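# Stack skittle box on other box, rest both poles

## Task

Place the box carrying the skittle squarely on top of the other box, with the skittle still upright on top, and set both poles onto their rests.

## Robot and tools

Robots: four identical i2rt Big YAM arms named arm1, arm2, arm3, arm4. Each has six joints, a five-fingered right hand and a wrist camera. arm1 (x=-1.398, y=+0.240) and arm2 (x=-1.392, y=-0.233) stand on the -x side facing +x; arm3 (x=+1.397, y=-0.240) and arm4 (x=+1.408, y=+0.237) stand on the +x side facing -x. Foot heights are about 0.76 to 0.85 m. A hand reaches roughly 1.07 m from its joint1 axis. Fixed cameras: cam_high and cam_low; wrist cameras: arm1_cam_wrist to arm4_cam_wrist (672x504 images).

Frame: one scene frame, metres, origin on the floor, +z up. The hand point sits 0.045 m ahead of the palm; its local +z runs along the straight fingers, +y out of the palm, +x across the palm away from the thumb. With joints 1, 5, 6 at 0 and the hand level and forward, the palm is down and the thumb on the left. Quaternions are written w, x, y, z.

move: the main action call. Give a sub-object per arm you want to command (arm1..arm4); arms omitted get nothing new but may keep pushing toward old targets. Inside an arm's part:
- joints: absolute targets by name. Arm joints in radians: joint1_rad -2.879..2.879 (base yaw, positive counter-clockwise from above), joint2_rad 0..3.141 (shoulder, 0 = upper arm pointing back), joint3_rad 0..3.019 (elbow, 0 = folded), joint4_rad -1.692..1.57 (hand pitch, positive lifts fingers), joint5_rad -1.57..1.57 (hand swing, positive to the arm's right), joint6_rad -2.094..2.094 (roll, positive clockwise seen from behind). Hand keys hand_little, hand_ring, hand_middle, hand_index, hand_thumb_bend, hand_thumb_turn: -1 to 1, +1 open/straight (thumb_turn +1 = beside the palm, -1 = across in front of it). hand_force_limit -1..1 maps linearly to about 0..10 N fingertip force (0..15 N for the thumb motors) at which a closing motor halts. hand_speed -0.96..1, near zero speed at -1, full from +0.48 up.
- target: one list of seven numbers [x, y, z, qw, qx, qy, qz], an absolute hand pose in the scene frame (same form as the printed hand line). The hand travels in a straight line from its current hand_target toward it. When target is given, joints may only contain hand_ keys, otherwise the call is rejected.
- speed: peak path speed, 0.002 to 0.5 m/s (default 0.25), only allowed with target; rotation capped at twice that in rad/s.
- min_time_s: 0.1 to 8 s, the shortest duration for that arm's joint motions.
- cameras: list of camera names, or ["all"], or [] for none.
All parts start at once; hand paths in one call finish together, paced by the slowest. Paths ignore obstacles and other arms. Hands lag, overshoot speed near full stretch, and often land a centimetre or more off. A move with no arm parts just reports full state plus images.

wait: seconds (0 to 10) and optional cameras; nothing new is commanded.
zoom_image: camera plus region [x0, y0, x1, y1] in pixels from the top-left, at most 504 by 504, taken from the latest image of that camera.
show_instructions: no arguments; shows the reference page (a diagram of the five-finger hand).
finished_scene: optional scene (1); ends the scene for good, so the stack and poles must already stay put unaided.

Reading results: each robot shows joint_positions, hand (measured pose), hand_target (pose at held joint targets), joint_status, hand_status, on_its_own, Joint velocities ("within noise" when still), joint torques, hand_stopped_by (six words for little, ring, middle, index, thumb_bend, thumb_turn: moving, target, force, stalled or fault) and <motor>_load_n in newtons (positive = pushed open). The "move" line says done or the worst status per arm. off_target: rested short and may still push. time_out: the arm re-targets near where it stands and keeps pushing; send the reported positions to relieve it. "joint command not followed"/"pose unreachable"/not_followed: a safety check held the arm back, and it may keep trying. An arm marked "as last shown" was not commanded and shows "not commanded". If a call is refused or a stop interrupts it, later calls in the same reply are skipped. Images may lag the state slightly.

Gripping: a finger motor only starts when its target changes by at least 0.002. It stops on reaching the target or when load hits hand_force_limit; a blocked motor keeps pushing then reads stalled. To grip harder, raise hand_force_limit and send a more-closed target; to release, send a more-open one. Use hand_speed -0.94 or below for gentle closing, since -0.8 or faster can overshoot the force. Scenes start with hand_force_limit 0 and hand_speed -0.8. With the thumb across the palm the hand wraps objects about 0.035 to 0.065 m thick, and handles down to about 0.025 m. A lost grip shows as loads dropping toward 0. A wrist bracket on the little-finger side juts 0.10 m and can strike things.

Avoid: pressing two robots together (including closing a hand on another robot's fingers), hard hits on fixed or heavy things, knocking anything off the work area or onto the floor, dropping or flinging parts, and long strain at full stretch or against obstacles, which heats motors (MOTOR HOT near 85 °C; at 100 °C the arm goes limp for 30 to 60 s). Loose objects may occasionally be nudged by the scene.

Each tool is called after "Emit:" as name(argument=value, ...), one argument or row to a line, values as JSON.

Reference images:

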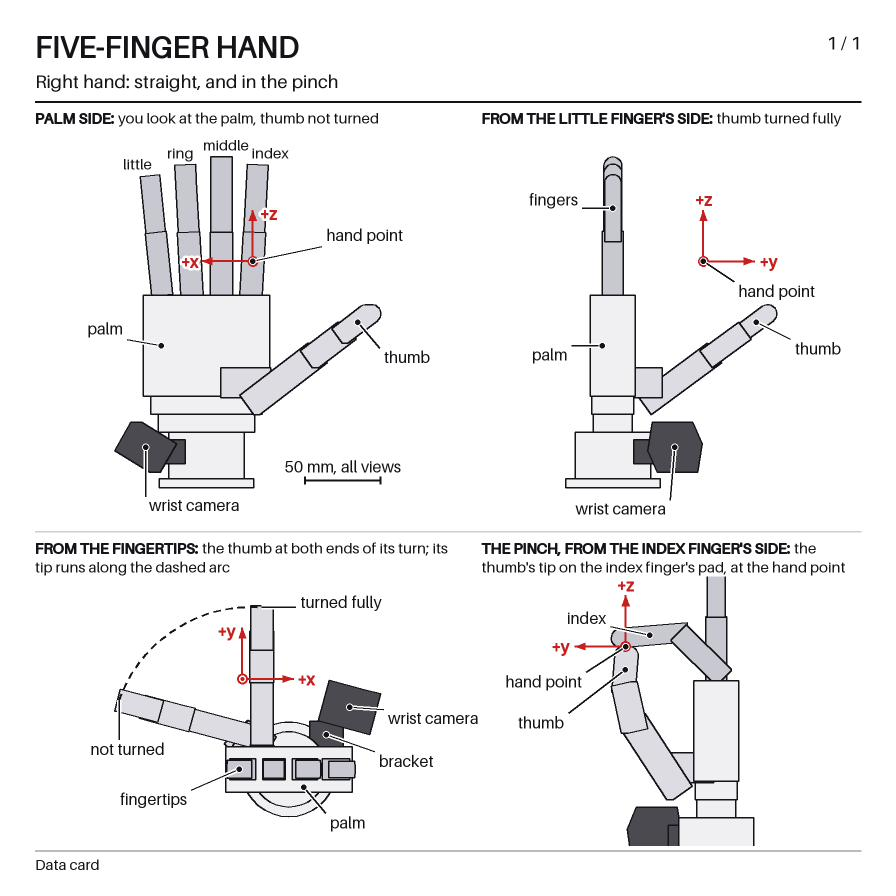

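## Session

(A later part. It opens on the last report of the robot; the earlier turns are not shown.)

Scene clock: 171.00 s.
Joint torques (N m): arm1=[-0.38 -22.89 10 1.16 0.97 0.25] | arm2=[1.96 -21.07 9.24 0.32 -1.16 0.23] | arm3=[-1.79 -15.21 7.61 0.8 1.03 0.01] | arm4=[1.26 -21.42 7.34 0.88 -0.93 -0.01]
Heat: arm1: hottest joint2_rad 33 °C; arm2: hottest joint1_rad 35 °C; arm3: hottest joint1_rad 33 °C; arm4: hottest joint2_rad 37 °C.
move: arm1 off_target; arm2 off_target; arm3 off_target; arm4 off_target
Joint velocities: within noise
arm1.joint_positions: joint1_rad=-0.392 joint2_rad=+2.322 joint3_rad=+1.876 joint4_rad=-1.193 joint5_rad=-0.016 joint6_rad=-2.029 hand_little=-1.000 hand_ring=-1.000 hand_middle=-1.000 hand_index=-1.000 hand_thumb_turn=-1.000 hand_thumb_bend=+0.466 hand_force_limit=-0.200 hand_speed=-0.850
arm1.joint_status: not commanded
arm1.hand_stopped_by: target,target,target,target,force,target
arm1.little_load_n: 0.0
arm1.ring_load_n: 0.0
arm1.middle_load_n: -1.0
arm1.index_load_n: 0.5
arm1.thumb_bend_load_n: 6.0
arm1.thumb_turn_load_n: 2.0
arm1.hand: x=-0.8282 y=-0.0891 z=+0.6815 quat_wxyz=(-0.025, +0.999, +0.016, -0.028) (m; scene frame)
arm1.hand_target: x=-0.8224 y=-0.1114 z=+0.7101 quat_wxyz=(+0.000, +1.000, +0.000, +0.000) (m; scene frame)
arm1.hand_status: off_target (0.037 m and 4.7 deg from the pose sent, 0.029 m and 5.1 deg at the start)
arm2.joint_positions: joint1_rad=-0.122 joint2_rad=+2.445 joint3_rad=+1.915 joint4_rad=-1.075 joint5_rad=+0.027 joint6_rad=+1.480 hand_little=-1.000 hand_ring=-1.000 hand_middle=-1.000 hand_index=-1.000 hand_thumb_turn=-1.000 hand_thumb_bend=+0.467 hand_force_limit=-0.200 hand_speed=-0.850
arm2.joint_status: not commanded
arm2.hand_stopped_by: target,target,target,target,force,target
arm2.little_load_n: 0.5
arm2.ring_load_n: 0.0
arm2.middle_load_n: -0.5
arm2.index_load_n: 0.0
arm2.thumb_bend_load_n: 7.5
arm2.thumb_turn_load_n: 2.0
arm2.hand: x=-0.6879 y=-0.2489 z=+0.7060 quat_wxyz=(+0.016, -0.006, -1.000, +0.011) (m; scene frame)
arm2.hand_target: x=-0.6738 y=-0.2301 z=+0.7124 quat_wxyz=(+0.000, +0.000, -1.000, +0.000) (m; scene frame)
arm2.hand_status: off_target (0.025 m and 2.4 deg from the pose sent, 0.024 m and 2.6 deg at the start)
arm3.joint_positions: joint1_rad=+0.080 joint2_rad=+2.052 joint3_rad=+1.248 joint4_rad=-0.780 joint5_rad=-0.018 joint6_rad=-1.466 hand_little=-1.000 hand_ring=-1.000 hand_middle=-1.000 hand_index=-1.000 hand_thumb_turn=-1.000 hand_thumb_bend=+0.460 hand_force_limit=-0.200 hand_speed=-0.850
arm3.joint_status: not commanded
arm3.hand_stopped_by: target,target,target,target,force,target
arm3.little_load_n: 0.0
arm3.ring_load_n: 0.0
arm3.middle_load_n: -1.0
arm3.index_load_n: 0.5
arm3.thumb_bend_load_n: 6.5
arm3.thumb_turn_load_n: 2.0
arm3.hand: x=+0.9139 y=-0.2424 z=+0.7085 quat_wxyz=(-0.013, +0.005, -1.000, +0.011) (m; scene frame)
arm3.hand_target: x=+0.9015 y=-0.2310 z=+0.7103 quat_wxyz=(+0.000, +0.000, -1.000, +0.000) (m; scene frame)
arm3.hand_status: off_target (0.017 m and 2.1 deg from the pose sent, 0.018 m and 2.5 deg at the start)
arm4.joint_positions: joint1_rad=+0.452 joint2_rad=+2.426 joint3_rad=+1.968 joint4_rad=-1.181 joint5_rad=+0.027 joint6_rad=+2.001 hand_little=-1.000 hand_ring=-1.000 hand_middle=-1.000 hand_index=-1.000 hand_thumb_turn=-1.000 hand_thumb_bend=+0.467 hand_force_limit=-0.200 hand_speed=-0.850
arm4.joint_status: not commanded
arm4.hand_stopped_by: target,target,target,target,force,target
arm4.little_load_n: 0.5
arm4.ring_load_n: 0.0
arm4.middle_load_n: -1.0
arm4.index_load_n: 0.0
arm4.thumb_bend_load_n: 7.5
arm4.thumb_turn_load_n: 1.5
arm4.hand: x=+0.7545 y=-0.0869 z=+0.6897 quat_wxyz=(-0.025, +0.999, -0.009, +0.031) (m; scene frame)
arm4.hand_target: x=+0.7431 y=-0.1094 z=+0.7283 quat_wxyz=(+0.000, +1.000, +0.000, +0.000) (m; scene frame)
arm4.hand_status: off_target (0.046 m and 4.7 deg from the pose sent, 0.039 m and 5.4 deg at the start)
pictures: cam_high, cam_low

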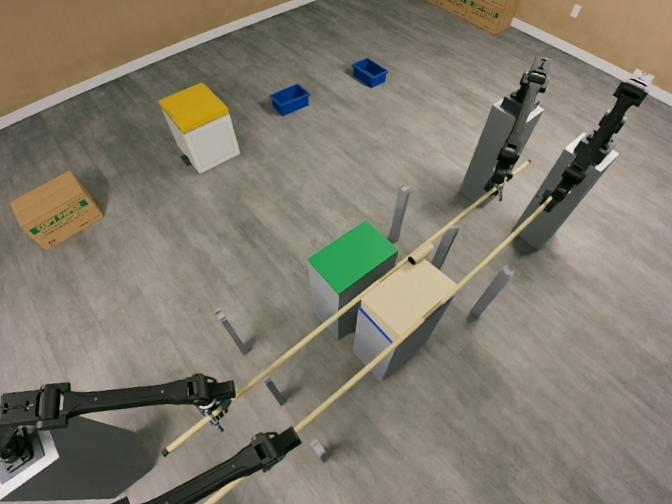

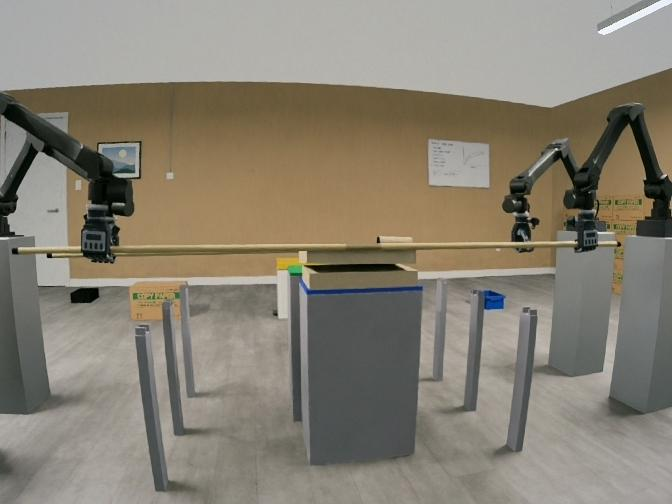

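Emit:
move(
  arm2={"target": [-0.673, -0.230, 0.690, 0, 0, -1, 0], "speed": 0.02},
  arm3={"target": [0.901, -0.231, 0.690, 0, 0, -1, 0], "speed": 0.02},
  cameras=["cam_high", "cam_low"],
)

Emit:
zoom_image(
  camera="cam_low",
  region=[290, 220, 430, 300],
)

Emit:
zoom_image(
  camera="cam_high",
  region=[340, 230, 480, 370],
)

Scene clock: 173.53 s.
Joint torques (N m): arm1=[-0.26 -23 9.99 1.17 0.95 0.24] | arm2=[1.49 -21.54 9.28 -0.13 -1.23 0.25] | arm3=[-1.73 -15.44 7.13 0.83 1.01 -0.01] | arm4=[1.03 -21.54 7.39 0.87 -0.89 0.01]
Heat: arm1: hottest joint2_rad 34 °C; arm2: hottest joint1_rad 35 °C; arm3: hottest joint1_rad 33 °C; arm4: hottest joint2_rad 37 °C.
move: arm2 off_target; arm3 off_target
Joint velocities: within noise
arm1, arm4: as last shown
arm1.joint_positions: joint1_rad=-0.391 joint2_rad=+2.322 joint3_rad=+1.876 joint4_rad=-1.193 joint5_rad=-0.016 joint6_rad=-2.029 hand_little=-1.000 hand_ring=-1.000 hand_middle=-1.000 hand_index=-1.000 hand_thumb_turn=-1.000 hand_thumb_bend=+0.466 hand_force_limit=-0.200 hand_speed=-0.850
arm1.hand: x=-0.8279 y=-0.0889 z=+0.6820 quat_wxyz=(-0.025, +0.999, +0.016, -0.027) (m; scene frame)
arm1.hand_target: x=-0.8224 y=-0.1115 z=+0.7102 quat_wxyz=(+0.000, +1.000, +0.000, +0.000) (m; scene frame)
arm2.joint_positions: joint1_rad=-0.125 joint2_rad=+2.480 joint3_rad=+1.915 joint4_rad=-1.041 joint5_rad=+0.027 joint6_rad=+1.478 hand_little=-1.000 hand_ring=-1.000 hand_middle=-1.000 hand_index=-1.000 hand_thumb_turn=-1.000 hand_thumb_bend=+0.467 hand_force_limit=-0.200 hand_speed=-0.850
arm2.joint_status: not commanded
arm2.hand_stopped_by: target,target,target,target,force,target
arm2.little_load_n: 0.5
arm2.ring_load_n: 0.0
arm2.middle_load_n: -1.0
arm2.index_load_n: 0.0
arm2.thumb_bend_load_n: 7.0
arm2.thumb_turn_load_n: 2.5
arm2.hand: x=-0.6883 y=-0.2503 z=+0.6832 quat_wxyz=(+0.016, -0.007, -1.000, +0.011) (m; scene frame)
arm2.hand_target: x=-0.6740 y=-0.2300 z=+0.6905 quat_wxyz=(+0.000, +0.000, -1.000, +0.000) (m; scene frame)
arm2.hand_status: off_target (0.026 m and 2.3 deg from the pose sent, 0.029 m and 2.4 deg at the start)
arm3.joint_positions: joint1_rad=+0.081 joint2_rad=+2.092 joint3_rad=+1.248 joint4_rad=-0.740 joint5_rad=-0.018 joint6_rad=-1.466 hand_little=-1.000 hand_ring=-1.000 hand_middle=-1.000 hand_index=-1.000 hand_thumb_turn=-1.000 hand_thumb_bend=+0.460 hand_force_limit=-0.200 hand_speed=-0.850
arm3.joint_status: not commanded
arm3.hand_stopped_by: target,target,target,target,force,target
arm3.little_load_n: 0.0
arm3.ring_load_n: 0.5
arm3.middle_load_n: -1.0
arm3.index_load_n: 0.5
arm3.thumb_bend_load_n: 6.5
arm3.thumb_turn_load_n: 2.0
arm3.hand: x=+0.9133 y=-0.2427 z=+0.6885 quat_wxyz=(-0.013, +0.005, -1.000, +0.011) (m; scene frame)
arm3.hand_target: x=+0.9014 y=-0.2310 z=+0.6902 quat_wxyz=(+0.000, +0.000, -1.000, +0.000) (m; scene frame)
arm3.hand_status: off_target (0.017 m and 2.1 deg from the pose sent, 0.025 m and 2.1 deg at the start)
arm4.joint_positions: joint1_rad=+0.452 joint2_rad=+2.426 joint3_rad=+1.968 joint4_rad=-1.181 joint5_rad=+0.026 joint6_rad=+2.001 hand_little=-1.000 hand_ring=-1.000 hand_middle=-1.000 hand_index=-1.000 hand_thumb_turn=-1.000 hand_thumb_bend=+0.467 hand_force_limit=-0.200 hand_speed=-0.850
arm4.little_load_n: 1.0
arm4.middle_load_n: -0.5
arm4.hand: x=+0.7545 y=-0.0871 z=+0.6898 quat_wxyz=(-0.025, +0.999, -0.009, +0.031) (m; scene frame)
arm4.hand_target: x=+0.7430 y=-0.1094 z=+0.7283 quat_wxyz=(+0.000, +1.000, +0.000, +0.000) (m; scene frame)
pictures: cam_high, cam_low

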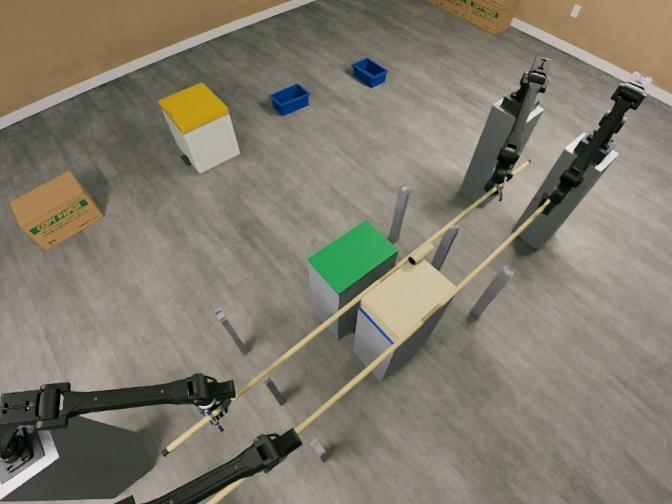

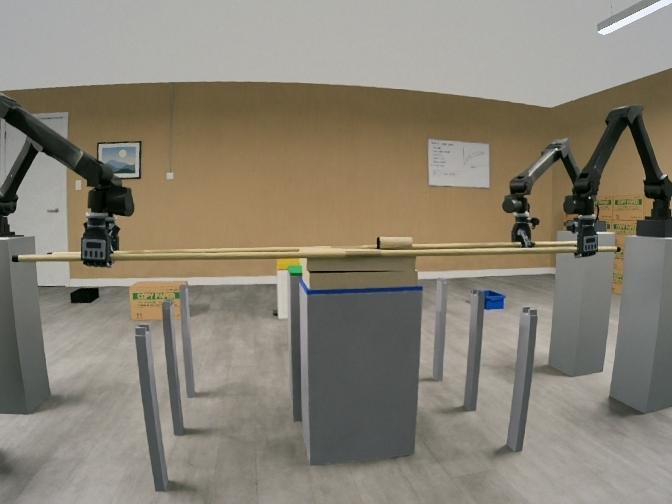

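Scaled by 3.600.

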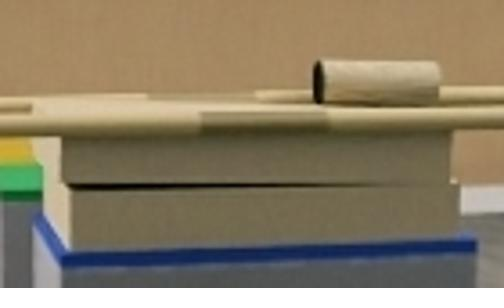

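Scaled by 3.600.

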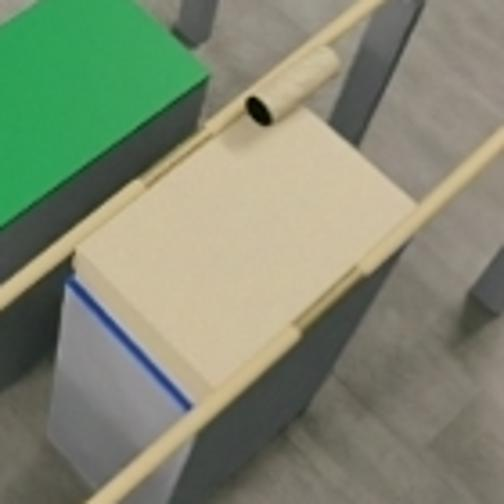

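Emit:
move(
  arm2={"target": [-0.673, -0.238, 0.678, 0, 0, -1, 0], "speed": 0.02},
  arm3={"target": [0.901, -0.237, 0.682, 0, 0, -1, 0], "speed": 0.02},
  cameras=["cam_high", "cam_low"],
)

Emit:
zoom_image(
  camera="cam_low",
  region=[290, 220, 430, 300],
)

Emit:
zoom_image(
  camera="cam_high",
  region=[390, 230, 460, 300],
)

Scene clock: 185.13 s.
Joint torques (N m): arm1=[0.91 -21.19 10.24 0.7 0.27 0.28] | arm2=[0.5 -20.78 9.88 0.17 -0.27 0.21] | arm3=[-1.32 -15.33 7.25 0.72 0.27 0.05] | arm4=[0.91 -20.48 7.47 0.27 -0.15 -0.01]
Heat: arm1: hottest joint2_rad 35 °C; arm2: hottest joint1_rad 35 °C; arm3: hottest joint1_rad 32 °C; arm4: hottest joint2_rad 37 °C.
move: arm2 off_target; arm3 off_target
Joint velocities: within noise
arm1, arm4: as last shown
arm1.joint_positions: joint1_rad=-0.404 joint2_rad=+2.299 joint3_rad=+1.876 joint4_rad=-1.176 joint5_rad=+0.001 joint6_rad=-2.032 hand_little=-1.000 hand_ring=-1.000 hand_middle=-1.000 hand_index=-1.000 hand_thumb_turn=-1.000 hand_thumb_bend=+0.466 hand_force_limit=-0.200 hand_speed=-0.850
arm1.hand: x=-0.8256 y=-0.1033 z=+0.6972 quat_wxyz=(-0.009, +1.000, +0.012, -0.014) (m; scene frame)
arm1.hand_target: x=-0.8224 y=-0.1115 z=+0.7103 quat_wxyz=(+0.000, +1.000, +0.000, +0.000) (m; scene frame)
arm2.joint_positions: joint1_rad=-0.123 joint2_rad=+2.499 joint3_rad=+1.915 joint4_rad=-1.026 joint5_rad=+0.005 joint6_rad=+1.472 hand_little=-1.000 hand_ring=-1.000 hand_middle=-1.000 hand_index=-1.000 hand_thumb_turn=-1.000 hand_thumb_bend=+0.467 hand_force_limit=-0.200 hand_speed=-0.850
arm2.joint_status: not commanded
arm2.hand_stopped_by: target,target,target,target,force,target
arm2.little_load_n: 0.5
arm2.ring_load_n: 0.5
arm2.middle_load_n: -1.0
arm2.index_load_n: 0.0
arm2.thumb_bend_load_n: 7.0
arm2.thumb_turn_load_n: 2.5
arm2.hand: x=-0.6899 y=-0.2443 z=+0.6718 quat_wxyz=(+0.017, -0.003, -1.000, +0.000) (m; scene frame)
arm2.hand_target: x=-0.6736 y=-0.2379 z=+0.6785 quat_wxyz=(+0.000, +0.000, -1.000, +0.000) (m; scene frame)
arm2.hand_status: off_target (0.019 m and 2.0 deg from the pose sent, 0.020 m and 2.3 deg at the start)
arm3.joint_positions: joint1_rad=+0.084 joint2_rad=+2.107 joint3_rad=+1.248 joint4_rad=-0.722 joint5_rad=+0.002 joint6_rad=-1.459 hand_little=-1.000 hand_ring=-1.000 hand_middle=-1.000 hand_index=-1.000 hand_thumb_turn=-1.000 hand_thumb_bend=+0.460 hand_force_limit=-0.200 hand_speed=-0.850
arm3.joint_status: not commanded
arm3.hand_stopped_by: target,target,target,target,force,target
arm3.little_load_n: 0.0
arm3.ring_load_n: 0.0
arm3.middle_load_n: -1.0
arm3.index_load_n: 0.5
arm3.thumb_bend_load_n: 6.5
arm3.thumb_turn_load_n: 2.0
arm3.hand: x=+0.9122 y=-0.2410 z=+0.6821 quat_wxyz=(-0.010, +0.003, -1.000, +0.001) (m; scene frame)
arm3.hand_target: x=+0.9013 y=-0.2369 z=+0.6821 quat_wxyz=(+0.000, +0.000, -1.000, +0.000) (m; scene frame)
arm3.hand_status: off_target (0.012 m and 1.3 deg from the pose sent, 0.015 m and 2.1 deg at the start)
arm4.joint_positions: joint1_rad=+0.456 joint2_rad=+2.416 joint3_rad=+1.968 joint4_rad=-1.165 joint5_rad=+0.008 joint6_rad=+1.999 hand_little=-1.000 hand_ring=-1.000 hand_middle=-1.000 hand_index=-1.000 hand_thumb_turn=-1.000 hand_thumb_bend=+0.467 hand_force_limit=-0.200 hand_speed=-0.850
arm4.thumb_turn_load_n: 2.0
arm4.hand: x=+0.7510 y=-0.0955 z=+0.6978 quat_wxyz=(-0.011, +1.000, -0.007, +0.023) (m; scene frame)
arm4.hand_target: x=+0.7431 y=-0.1095 z=+0.7282 quat_wxyz=(+0.000, +1.000, +0.000, +0.000) (m; scene frame)
pictures: cam_high, cam_low

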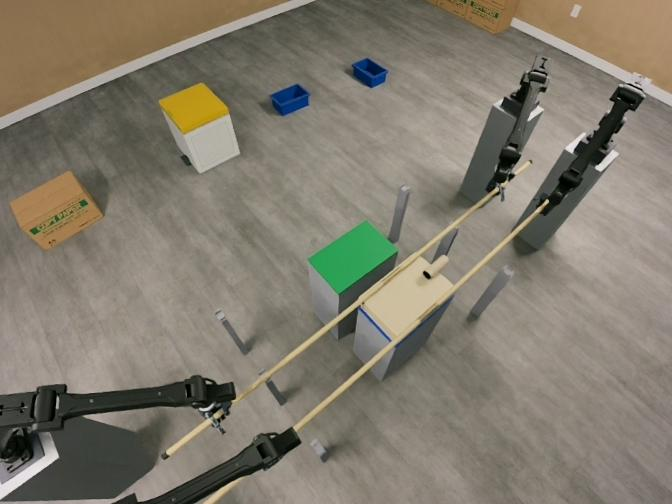

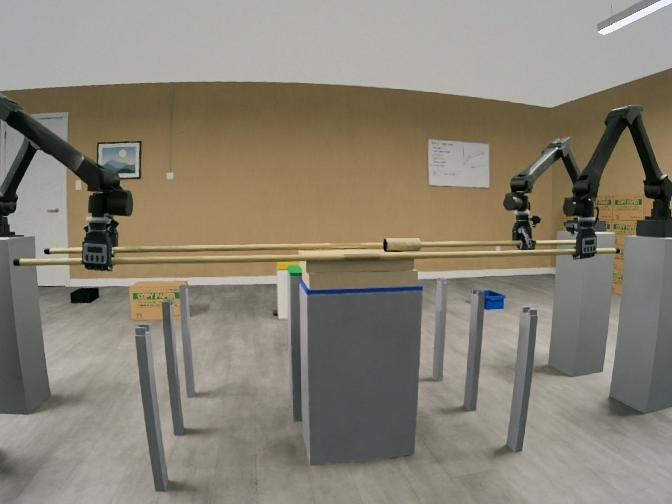

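Scaled by 3.600.

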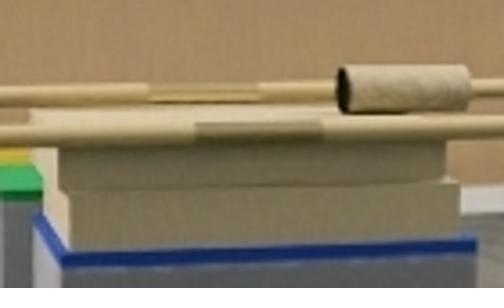

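Scaled by 7.200.

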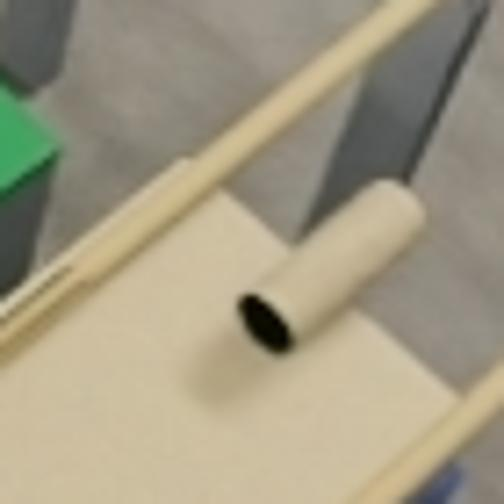

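Emit:
move(
  arm2={"target": [-0.673, -0.275, 0.684, 0, 0, -1, 0], "speed": 0.04, "joints": {"hand_speed": -0.4, "hand_thumb_bend": 1.0, "hand_index": 0.0, "hand_middle": 0.0}},
  arm3={"target": [0.901, -0.273, 0.684, 0, 0, -1, 0], "speed": 0.04, "joints": {"hand_speed": -0.4, "hand_thumb_bend": 1.0, "hand_index": 0.0, "hand_middle": 0.0}},
  arm1={"joints": {"hand_speed": -0.4, "hand_thumb_bend": 1.0, "hand_index": 0.0, "hand_middle": 0.0}},
  arm4={"joints": {"hand_speed": -0.4, "hand_thumb_bend": 1.0, "hand_index": 0.0, "hand_middle": 0.0}},
  cameras=["all"],
)

Scene clock: 192.10 s.
Joint torques (N m): arm1=[0.67 -21.25 10.21 0.64 0.27 0.26] | arm2=[-0.26 -21.19 10.65 -0.79 -0.24 0.06] | arm3=[0.03 -15.33 8.72 0.14 0.27 0.19] | arm4=[1.26 -20.78 7.5 0.4 -0.15 0.02]
Heat: arm1: hottest joint2_rad 35 °C; arm2: hottest joint1_rad 35 °C; arm3: hottest joint1_rad 32 °C; arm4: hottest joint2_rad 37 °C.
move: arm1 done; arm2 off_target; arm3 off_target; arm4 done
Joint velocities: within noise
arm1.joint_positions: joint1_rad=-0.404 joint2_rad=+2.299 joint3_rad=+1.876 joint4_rad=-1.175 joint5_rad=+0.001 joint6_rad=-2.031 hand_little=-1.000 hand_ring=-1.000 hand_middle=+0.000 hand_index=+0.000 hand_thumb_turn=-1.000 hand_thumb_bend=+1.000 hand_force_limit=-0.200 hand_speed=-0.400
arm1.joint_status: all done
arm1.hand_stopped_by: target,target,target,target,target,target
arm1.little_load_n: 0.0
arm1.ring_load_n: 1.0
arm1.middle_load_n: 0.0
arm1.index_load_n: 0.0
arm1.thumb_bend_load_n: 0.0
arm1.thumb_turn_load_n: 0.0
arm1.hand: x=-0.8254 y=-0.1034 z=+0.6972 quat_wxyz=(-0.008, +1.000, +0.011, -0.013) (m; scene frame)
arm1.hand_target: x=-0.8223 y=-0.1115 z=+0.7103 quat_wxyz=(+0.000, +1.000, +0.000, +0.000) (m; scene frame)
arm1.hand_status: not commanded
arm2.joint_positions: joint1_rad=-0.156 joint2_rad=+2.499 joint3_rad=+1.928 joint4_rad=-1.026 joint5_rad=+0.005 joint6_rad=+1.438 hand_little=-1.000 hand_ring=-1.000 hand_middle=+0.000 hand_index=+0.000 hand_thumb_turn=-1.000 hand_thumb_bend=+1.000 hand_force_limit=-0.200 hand_speed=-0.400
arm2.joint_status: all done
arm2.hand_stopped_by: target,target,target,target,target,target
arm2.little_load_n: 0.0
arm2.ring_load_n: 0.0
arm2.middle_load_n: 0.0
arm2.index_load_n: 0.0
arm2.thumb_bend_load_n: 0.0
arm2.thumb_turn_load_n: 0.0
arm2.hand: x=-0.6870 y=-0.2672 z=+0.6757 quat_wxyz=(+0.011, -0.002, -1.000, +0.000) (m; scene frame)
arm2.hand_target: x=-0.6736 y=-0.2750 z=+0.6842 quat_wxyz=(+0.000, +0.000, -1.000, +0.000) (m; scene frame)
arm2.hand_status: off_target (0.018 m and 1.3 deg from the pose sent, 0.037 m and 2.0 deg at the start)
arm3.joint_positions: joint1_rad=+0.136 joint2_rad=+2.111 joint3_rad=+1.248 joint4_rad=-0.722 joint5_rad=+0.002 joint6_rad=-1.405 hand_little=-1.000 hand_ring=-1.000 hand_middle=+0.000 hand_index=+0.000 hand_thumb_turn=-1.000 hand_thumb_bend=+1.000 hand_force_limit=-0.200 hand_speed=-0.400
arm3.joint_status: all done
arm3.hand_stopped_by: target,target,target,target,target,target
arm3.little_load_n: -0.5
arm3.ring_load_n: 0.5
arm3.middle_load_n: 0.0
arm3.index_load_n: 0.0
arm3.thumb_bend_load_n: 0.0
arm3.thumb_turn_load_n: 0.0
arm3.hand: x=+0.9174 y=-0.2673 z=+0.6802 quat_wxyz=(-0.012, +0.002, -1.000, +0.000) (m; scene frame)
arm3.hand_target: x=+0.9015 y=-0.2730 z=+0.6843 quat_wxyz=(+0.000, +0.000, -1.000, +0.000) (m; scene frame)
arm3.hand_status: off_target (0.018 m and 1.4 deg from the pose sent, 0.034 m and 1.2 deg at the start)
arm4.joint_positions: joint1_rad=+0.456 joint2_rad=+2.416 joint3_rad=+1.968 joint4_rad=-1.165 joint5_rad=+0.008 joint6_rad=+1.999 hand_little=-1.000 hand_ring=-1.000 hand_middle=+0.000 hand_index=+0.000 hand_thumb_turn=-1.000 hand_thumb_bend=+1.000 hand_force_limit=-0.200 hand_speed=-0.400
arm4.joint_status: all done
arm4.hand_stopped_by: target,target,target,target,target,target
arm4.little_load_n: 0.5
arm4.ring_load_n: 0.0
arm4.middle_load_n: 0.0
arm4.index_load_n: 0.0
arm4.thumb_bend_load_n: -0.5
arm4.thumb_turn_load_n: 0.0
arm4.hand: x=+0.7510 y=-0.0955 z=+0.6978 quat_wxyz=(-0.011, +1.000, -0.007, +0.023) (m; scene frame)
arm4.hand_target: x=+0.7431 y=-0.1095 z=+0.7282 quat_wxyz=(+0.000, +1.000, +0.000, +0.000) (m; scene frame)
arm4.hand_status: not commanded
pictures: arm1_cam_wrist, arm2_cam_wrist, arm3_cam_wrist, arm4_cam_wrist, cam_high, cam_low
camera_calibration:
arm1_cam_wrist: T_world_to_cam=[[0.303009, -0.952688, -0.0238817, 0.163444], [-0.784405, -0.26356, 0.561467, -1.06757], [-0.541198, -0.151397, -0.827154, 0.23148], [0, 0, 0, 1]] pos_world=[-0.761658, -0.0906136, 0.79478]
arm2_cam_wrist: T_world_to_cam=[[-0.298186, 0.954477, -0.00759925, 0.0543095], [0.848256, 0.268635, 0.456396, 0.354702], [0.437661, 0.129645, -0.889744, 1.05371], [0, 0, 0, 1]] pos_world=[-0.745853, -0.283731, 0.776063]
arm3_cam_wrist: T_world_to_cam=[[-0.303769, 0.952591, -0.0171885, 0.540211], [0.779917, 0.258986, 0.569785, -1.03998], [0.547224, 0.159677, -0.821614, 0.21027], [0, 0, 0, 1]] pos_world=[0.86013, -0.278836, 0.77461]
arm4_cam_wrist: T_world_to_cam=[[0.265422, -0.963015, -0.0464061, -0.260999], [-0.857885, -0.257865, 0.444454, 0.309684], [-0.439982, -0.078157, -0.894599, 1.06352], [0, 0, 0, 1]] pos_world=[0.802881, -0.0883671, 0.801676]

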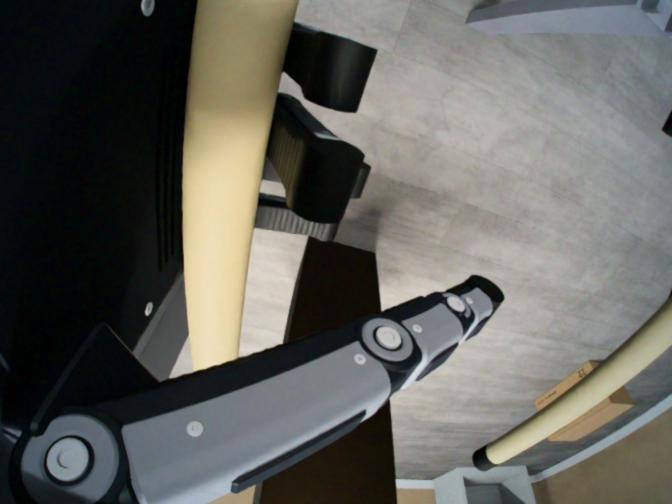

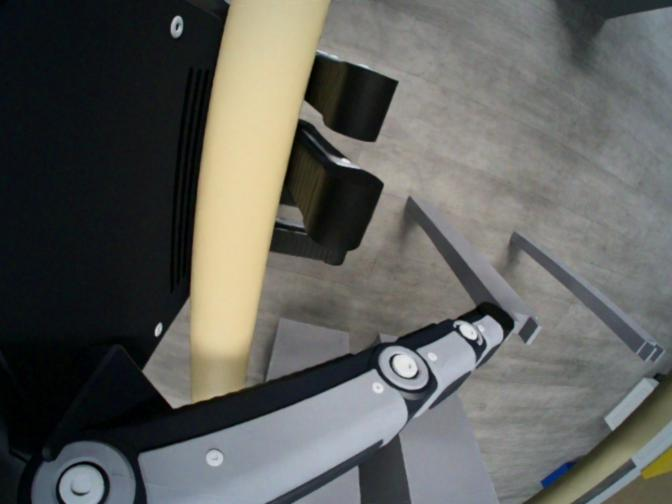

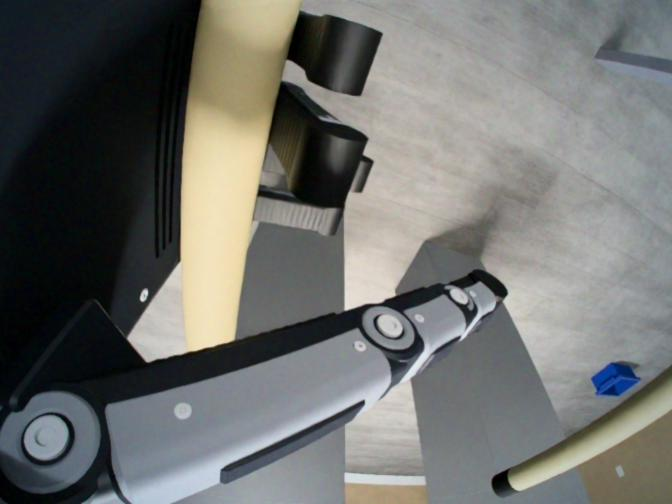

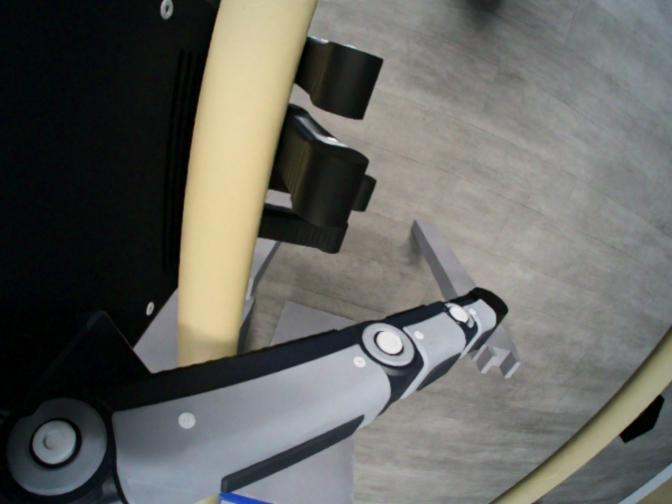

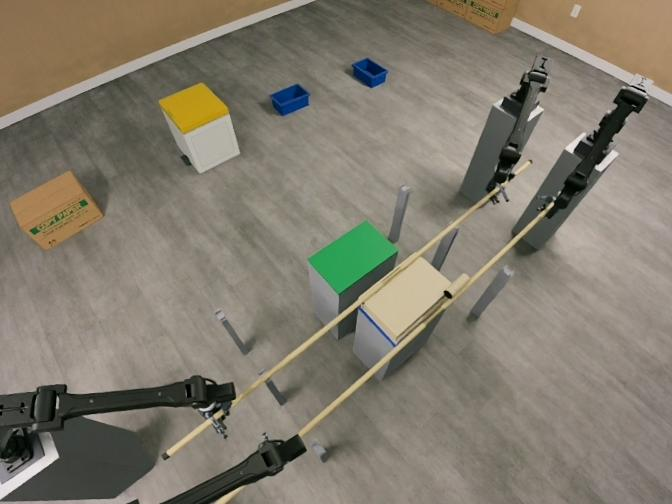

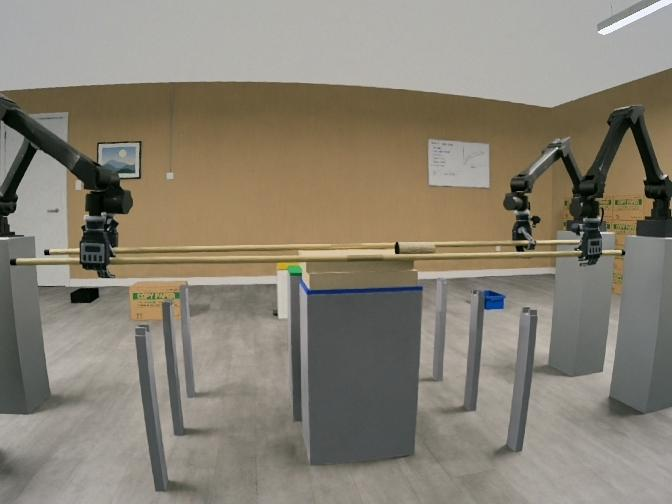

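Emit:
move(
  cameras=["cam_high", "cam_low"],
)

Emit:
zoom_image(
  camera="cam_high",
  region=[410, 250, 480, 320],
)

Emit:
zoom_image(
  camera="cam_low",
  region=[340, 220, 460, 290],
)

Scene clock: 192.87 s.
Joint torques (N m): arm1=[0.67 -21.07 10.19 0.66 0.28 0.26] | arm2=[-0.73 -20.84 10.62 -1.02 -0.26 0.02] | arm3=[0.03 -15.33 8.66 0.12 0.27 0.18] | arm4=[1.14 -21.07 7.45 0.39 -0.15 0.03]
Heat: arm1: hottest joint2_rad 35 °C; arm2: hottest joint1_rad 35 °C; arm3: hottest joint1_rad 32 °C; arm4: hottest joint2_rad 37 °C.
Joint velocities: within noise
arm1.joint_positions: joint1_rad=-0.404 joint2_rad=+2.299 joint3_rad=+1.876 joint4_rad=-1.175 joint5_rad=+0.001 joint6_rad=-2.031 hand_little=-1.000 hand_ring=-1.000 hand_middle=+0.000 hand_index=+0.000 hand_thumb_turn=-1.000 hand_thumb_bend=+1.000 hand_force_limit=-0.200 hand_speed=-0.400
arm1.joint_status: all done
arm1.hand_stopped_by: target,target,target,target,target,target
arm1.little_load_n: 0.0
arm1.ring_load_n: 0.5
arm1.middle_load_n: 0.0
arm1.index_load_n: 0.0
arm1.thumb_bend_load_n: 0.0
arm1.thumb_turn_load_n: 0.0
arm1.hand: x=-0.8254 y=-0.1034 z=+0.6972 quat_wxyz=(-0.008, +1.000, +0.011, -0.013) (m; scene frame)
arm1.hand_target: x=-0.8223 y=-0.1115 z=+0.7103 quat_wxyz=(+0.000, +1.000, +0.000, +0.000) (m; scene frame)
arm1.hand_status: not commanded
arm2.joint_positions: joint1_rad=-0.156 joint2_rad=+2.499 joint3_rad=+1.928 joint4_rad=-1.026 joint5_rad=+0.005 joint6_rad=+1.438 hand_little=-1.000 hand_ring=-1.000 hand_middle=+0.000 hand_index=+0.000 hand_thumb_turn=-1.000 hand_thumb_bend=+1.000 hand_force_limit=-0.200 hand_speed=-0.400
arm2.joint_status: all done
arm2.hand_stopped_by: target,target,target,target,target,target
arm2.little_load_n: 0.5
arm2.ring_load_n: 0.5
arm2.middle_load_n: 0.0
arm2.index_load_n: 0.0
arm2.thumb_bend_load_n: 0.0
arm2.thumb_turn_load_n: 0.0
arm2.hand: x=-0.6870 y=-0.2672 z=+0.6757 quat_wxyz=(+0.011, -0.002, -1.000, +0.000) (m; scene frame)
arm2.hand_target: x=-0.6736 y=-0.2750 z=+0.6842 quat_wxyz=(+0.000, +0.000, -1.000, +0.000) (m; scene frame)
arm2.hand_status: off_target (0.018 m and 1.3 deg from the pose sent, 0.037 m and 2.0 deg at the start)
arm3.joint_positions: joint1_rad=+0.136 joint2_rad=+2.111 joint3_rad=+1.248 joint4_rad=-0.722 joint5_rad=+0.002 joint6_rad=-1.405 hand_little=-1.000 hand_ring=-1.000 hand_middle=+0.000 hand_index=+0.000 hand_thumb_turn=-1.000 hand_thumb_bend=+1.000 hand_force_limit=-0.200 hand_speed=-0.400
arm3.joint_status: all done
arm3.hand_stopped_by: target,target,target,target,target,target
arm3.little_load_n: 0.0
arm3.ring_load_n: 0.5
arm3.middle_load_n: -0.5
arm3.index_load_n: 0.0
arm3.thumb_bend_load_n: 0.0
arm3.thumb_turn_load_n: 0.0
arm3.hand: x=+0.9174 y=-0.2673 z=+0.6802 quat_wxyz=(-0.012, +0.002, -1.000, +0.000) (m; scene frame)
arm3.hand_target: x=+0.9015 y=-0.2730 z=+0.6843 quat_wxyz=(+0.000, +0.000, -1.000, +0.000) (m; scene frame)
arm3.hand_status: off_target (0.018 m and 1.4 deg from the pose sent, 0.034 m and 1.2 deg at the start)
arm4.joint_positions: joint1_rad=+0.456 joint2_rad=+2.416 joint3_rad=+1.968 joint4_rad=-1.165 joint5_rad=+0.008 joint6_rad=+1.999 hand_little=-1.000 hand_ring=-1.000 hand_middle=+0.000 hand_index=+0.000 hand_thumb_turn=-1.000 hand_thumb_bend=+1.000 hand_force_limit=-0.200 hand_speed=-0.400
arm4.joint_status: all done
arm4.hand_stopped_by: target,target,target,target,target,target
arm4.little_load_n: 0.5
arm4.ring_load_n: 0.0
arm4.middle_load_n: 0.0
arm4.index_load_n: 0.0
arm4.thumb_bend_load_n: 0.0
arm4.thumb_turn_load_n: 0.0
arm4.hand: x=+0.7510 y=-0.0955 z=+0.6978 quat_wxyz=(-0.011, +1.000, -0.007, +0.023) (m; scene frame)
arm4.hand_target: x=+0.7431 y=-0.1095 z=+0.7282 quat_wxyz=(+0.000, +1.000, +0.000, +0.000) (m; scene frame)
arm4.hand_status: not commanded
pictures: cam_high, cam_low

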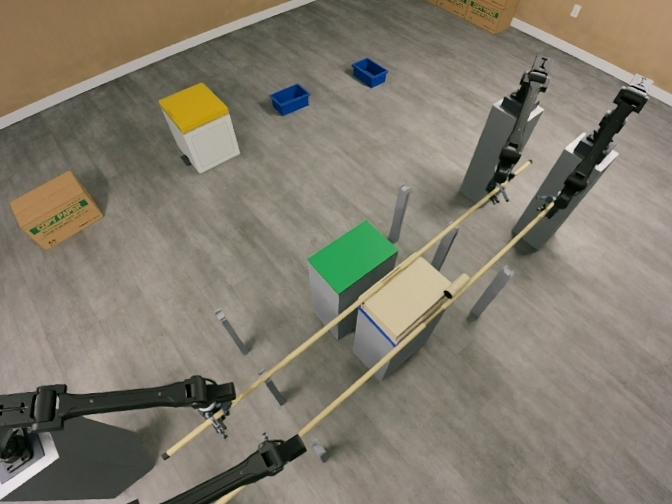

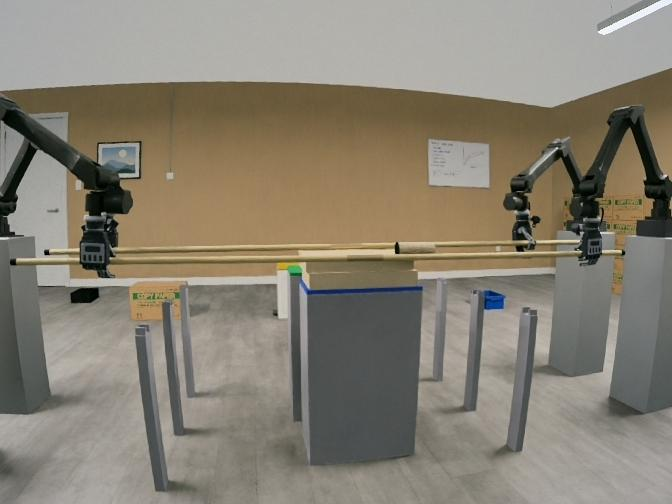

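Scaled by 7.200.

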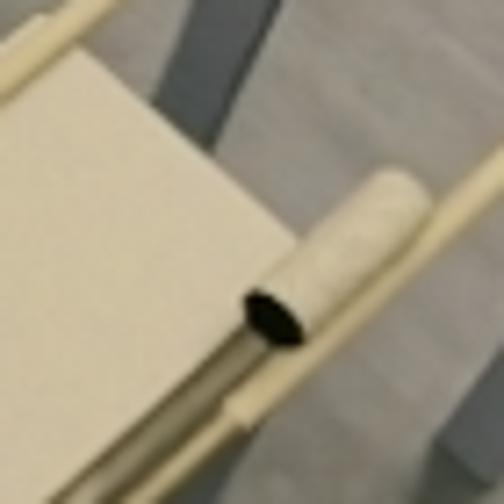

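Scaled by 4.200.

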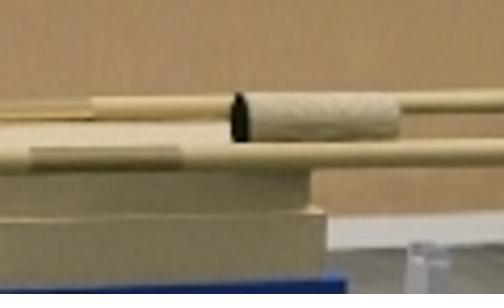

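Emit:
move(
  arm1={"joints": {"hand_speed": -0.6, "hand_force_limit": -0.2, "hand_thumb_bend": -1.0}},
  arm4={"joints": {"hand_speed": -0.6, "hand_force_limit": -0.2, "hand_thumb_bend": -1.0}},
  cameras=["arm1_cam_wrist", "arm4_cam_wrist", "cam_high"],
)

Scene clock: 198.67 s.
Joint torques (N m): arm1=[0.73 -21.19 10.18 0.62 0.27 0.32] | arm2=[-0.32 -20.78 10.63 -0.75 -0.19 0.03] | arm3=[-0.09 -15.03 8.69 0.13 0.28 0.18] | arm4=[0.79 -20.95 7.51 0.32 -0.15 0.08]
Heat: arm1: hottest joint2_rad 34 °C; arm2: hottest joint1_rad 35 °C; arm3: hottest joint1_rad 32 °C; arm4: hottest joint2_rad 37 °C.
move: arm1 off_target; arm4 off_target
Joint velocities: within noise
arm1.joint_positions: joint1_rad=-0.404 joint2_rad=+2.299 joint3_rad=+1.876 joint4_rad=-1.175 joint5_rad=+0.001 joint6_rad=-2.036 hand_little=-1.000 hand_ring=-1.000 hand_middle=+0.000 hand_index=+0.000 hand_thumb_turn=-1.000 hand_thumb_bend=-0.569 hand_force_limit=-0.200 hand_speed=-0.600
arm1.joint_status: hand_thumb_bend off_target (ended at -0.569, target -1.000); the others done
arm1.hand_stopped_by: target,target,target,target,force,target
arm1.little_load_n: 0.0
arm1.ring_load_n: 0.5
arm1.middle_load_n: 0.5
arm1.index_load_n: 0.0
arm1.thumb_bend_load_n: 8.5
arm1.thumb_turn_load_n: 1.0
arm1.hand: x=-0.8251 y=-0.1035 z=+0.6972 quat_wxyz=(-0.008, +1.000, +0.013, -0.013) (m; scene frame)
arm1.hand_target: x=-0.8224 y=-0.1115 z=+0.7103 quat_wxyz=(+0.000, +1.000, +0.000, +0.000) (m; scene frame)
arm1.hand_status: not commanded
arm2, arm3: as last shown
arm2.ring_load_n: 0.0
arm3.middle_load_n: 0.0
arm3.thumb_bend_load_n: -0.5
arm4.joint_positions: joint1_rad=+0.456 joint2_rad=+2.416 joint3_rad=+1.968 joint4_rad=-1.165 joint5_rad=+0.008 joint6_rad=+1.994 hand_little=-1.000 hand_ring=-1.000 hand_middle=+0.000 hand_index=+0.000 hand_thumb_turn=-1.000 hand_thumb_bend=-0.627 hand_force_limit=-0.200 hand_speed=-0.600
arm4.joint_status: hand_thumb_bend off_target (ended at -0.627, target -1.000); the others done
arm4.hand_stopped_by: target,target,target,target,force,target
arm4.little_load_n: 0.5
arm4.ring_load_n: 0.0
arm4.middle_load_n: 0.0
arm4.index_load_n: 0.0
arm4.thumb_bend_load_n: 9.0
arm4.thumb_turn_load_n: 2.0
arm4.hand: x=+0.7513 y=-0.0957 z=+0.6978 quat_wxyz=(-0.011, +1.000, -0.004, +0.023) (m; scene frame)
arm4.hand_target: x=+0.7431 y=-0.1094 z=+0.7282 quat_wxyz=(+0.000, +1.000, +0.000, +0.000) (m; scene frame)
arm4.hand_status: not commanded
pictures: arm1_cam_wrist, arm4_cam_wrist, cam_high
camera_calibration:
arm1_cam_wrist: T_world_to_cam=[[0.30768, -0.951189, -0.0239405, 0.167323], [-0.783154, -0.267455, 0.561371, -1.06668], [-0.540372, -0.153973, -0.827218, 0.232068], [0, 0, 0, 1]] pos_world=[-0.761455, -0.0904008, 0.794781]
arm4_cam_wrist: T_world_to_cam=[[0.270192, -0.961701, -0.0461167, -0.264905], [-0.856654, -0.26199, 0.444415, 0.308571], [-0.439477, -0.0805713, -0.894633, 1.06303], [0, 0, 0, 1]] pos_world=[0.803093, -0.0882672, 0.801676]

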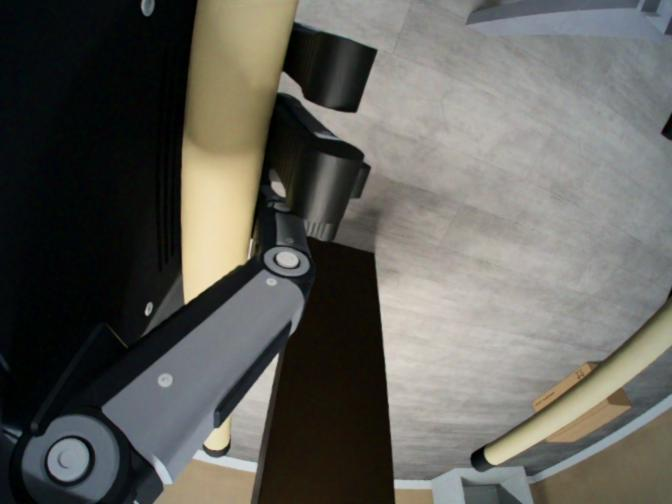

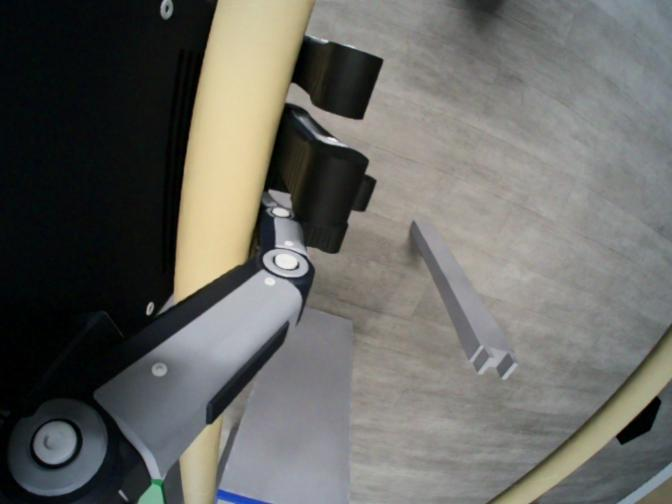

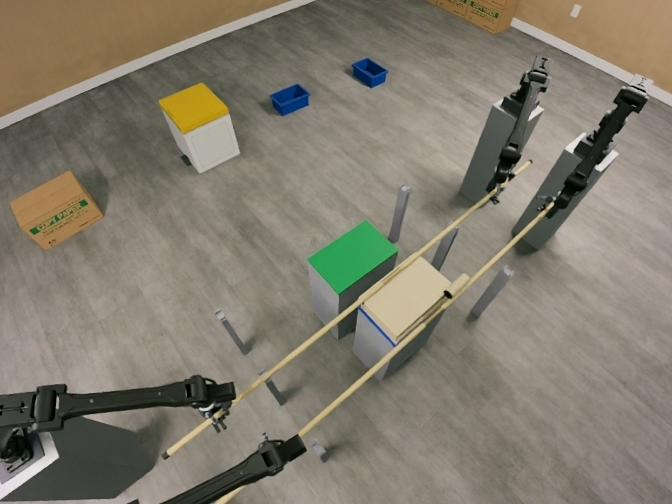

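Emit:
move(
  arm2={"joints": {"hand_speed": -0.6, "hand_force_limit": -0.2, "hand_thumb_bend": -1.0}},
  arm3={"joints": {"hand_speed": -0.6, "hand_force_limit": -0.2, "hand_thumb_bend": -1.0}},
  cameras=["arm2_cam_wrist", "arm3_cam_wrist", "cam_high", "cam_low"],
)

Emit:
zoom_image(
  camera="cam_high",
  region=[380, 230, 480, 330],
)

Emit:
zoom_image(
  camera="cam_low",
  region=[340, 220, 460, 290],
)

Scene clock: 203.37 s.
Joint torques (N m): arm1=[0.73 -21.19 10.18 0.62 0.26 0.31] | arm2=[-1.32 -21.95 10.52 -0.68 -0.23 0.23] | arm3=[-0.09 -15.15 8.65 0.14 0.27 0.18] | arm4=[1.2 -20.89 7.49 0.32 -0.14 0.09]
Heat: arm1: hottest joint2_rad 34 °C; arm2: hottest joint1_rad 35 °C; arm3: hottest joint1_rad 32 °C; arm4: hottest joint2_rad 37 °C.
move: arm2 off_target; arm3 off_target
Joint velocities: within noise
arm1, arm4: as last shown
arm2.joint_positions: joint1_rad=-0.156 joint2_rad=+2.499 joint3_rad=+1.928 joint4_rad=-1.026 joint5_rad=+0.005 joint6_rad=+1.419 hand_little=-1.000 hand_ring=-1.000 hand_middle=+0.000 hand_index=+0.000 hand_thumb_turn=-1.000 hand_thumb_bend=-0.609 hand_force_limit=-0.200 hand_speed=-0.600
arm2.joint_status: hand_thumb_bend off_target (ended at -0.609, target -1.000); the others done
arm2.hand_stopped_by: target,target,target,target,force,target
arm2.little_load_n: 0.5
arm2.ring_load_n: 0.0
arm2.middle_load_n: 0.0
arm2.index_load_n: 0.0
arm2.thumb_bend_load_n: 5.0
arm2.thumb_turn_load_n: 2.5
arm2.hand: x=-0.6883 y=-0.2666 z=+0.6755 quat_wxyz=(+0.011, +0.007, -1.000, +0.000) (m; scene frame)
arm2.hand_target: x=-0.6736 y=-0.2750 z=+0.6842 quat_wxyz=(+0.000, +0.000, -1.000, +0.000) (m; scene frame)
arm2.hand_status: not commanded
arm3.joint_positions: joint1_rad=+0.136 joint2_rad=+2.112 joint3_rad=+1.249 joint4_rad=-0.722 joint5_rad=+0.002 joint6_rad=-1.404 hand_little=-1.000 hand_ring=-1.000 hand_middle=+0.000 hand_index=+0.000 hand_thumb_turn=-1.000 hand_thumb_bend=-0.568 hand_force_limit=-0.200 hand_speed=-0.600
arm3.joint_status: hand_thumb_bend off_target (ended at -0.568, target -1.000); the others done
arm3.hand_stopped_by: target,target,target,target,force,target
arm3.little_load_n: 0.0
arm3.ring_load_n: 0.5
arm3.middle_load_n: 0.0
arm3.index_load_n: 0.0
arm3.thumb_bend_load_n: 8.5
arm3.thumb_turn_load_n: 0.5
arm3.hand: x=+0.9170 y=-0.2674 z=+0.6803 quat_wxyz=(-0.012, +0.002, -1.000, +0.000) (m; scene frame)
arm3.hand_target: x=+0.9013 y=-0.2730 z=+0.6844 quat_wxyz=(+0.000, +0.000, -1.000, +0.000) (m; scene frame)
arm3.hand_status: not commanded
pictures: arm2_cam_wrist, arm3_cam_wrist, cam_high, cam_low
camera_calibration:
arm2_cam_wrist: T_world_to_cam=[[-0.316668, 0.948511, -0.00702273, 0.0386117], [0.843046, 0.284836, 0.456226, 0.356553], [0.434735, 0.138551, -0.889836, 1.05442], [0, 0, 0, 1]] pos_world=[-0.746757, -0.284274, 0.775864]
arm3_cam_wrist: T_world_to_cam=[[-0.303089, 0.952809, -0.0170864, 0.539489], [0.78055, 0.258499, 0.569139, -1.0399], [0.546698, 0.159163, -0.822064, 0.211229], [0, 0, 0, 1]] pos_world=[0.85973, -0.278837, 0.77471]

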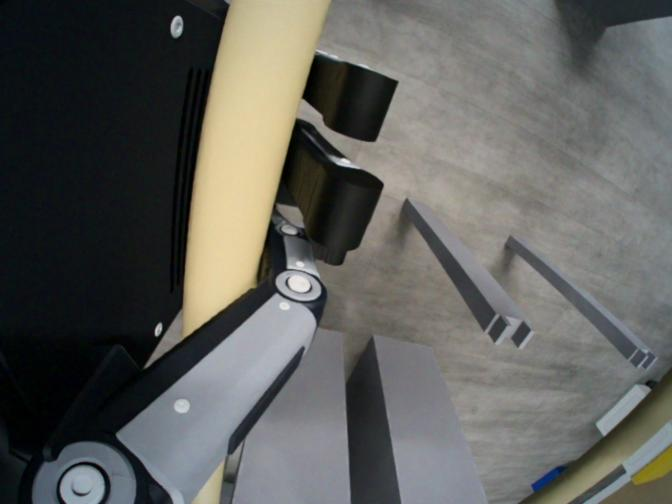

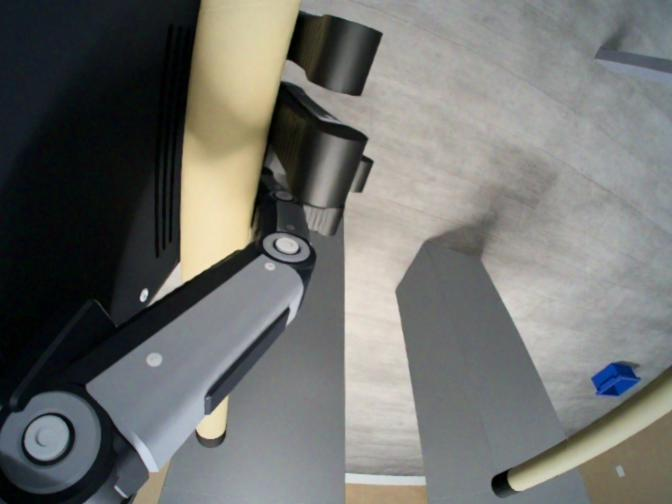

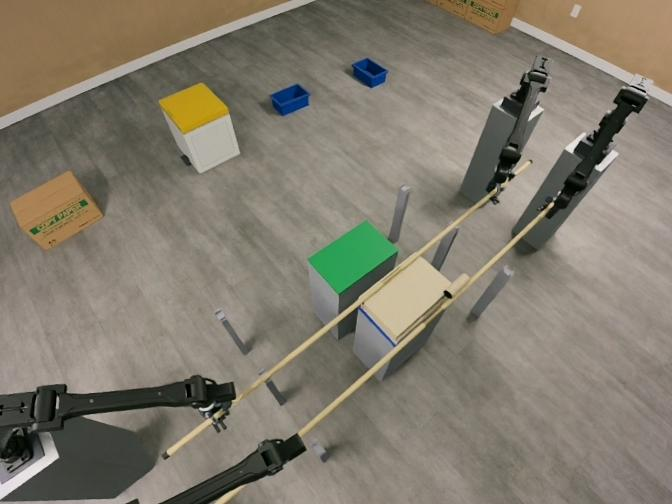

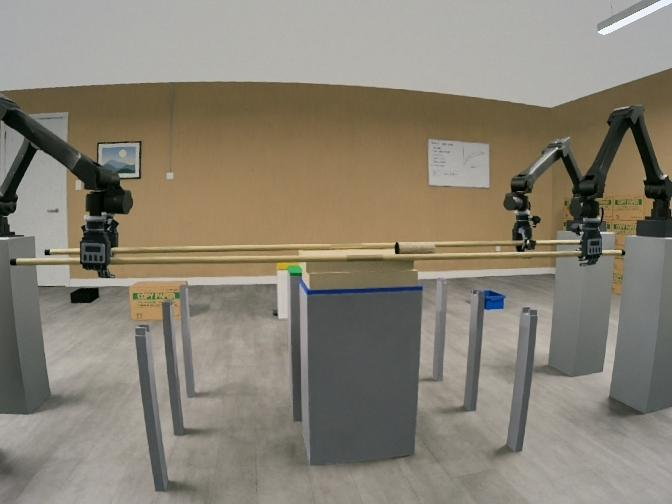

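Scaled by 5.040.

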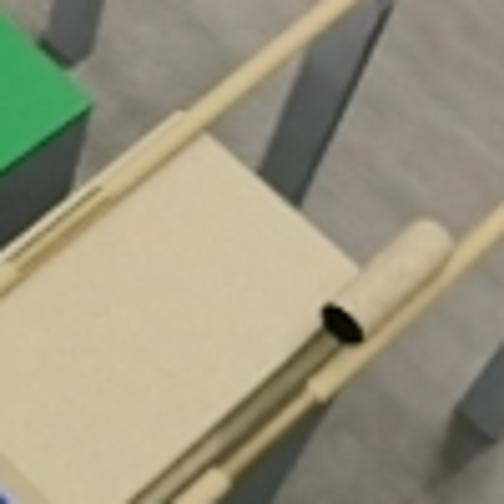

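Scaled by 4.200.

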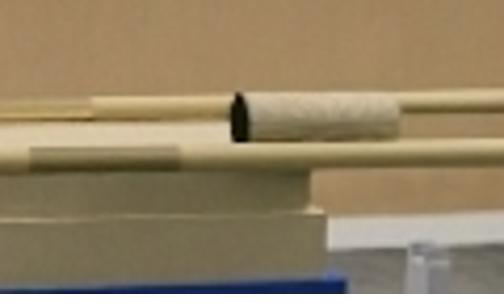

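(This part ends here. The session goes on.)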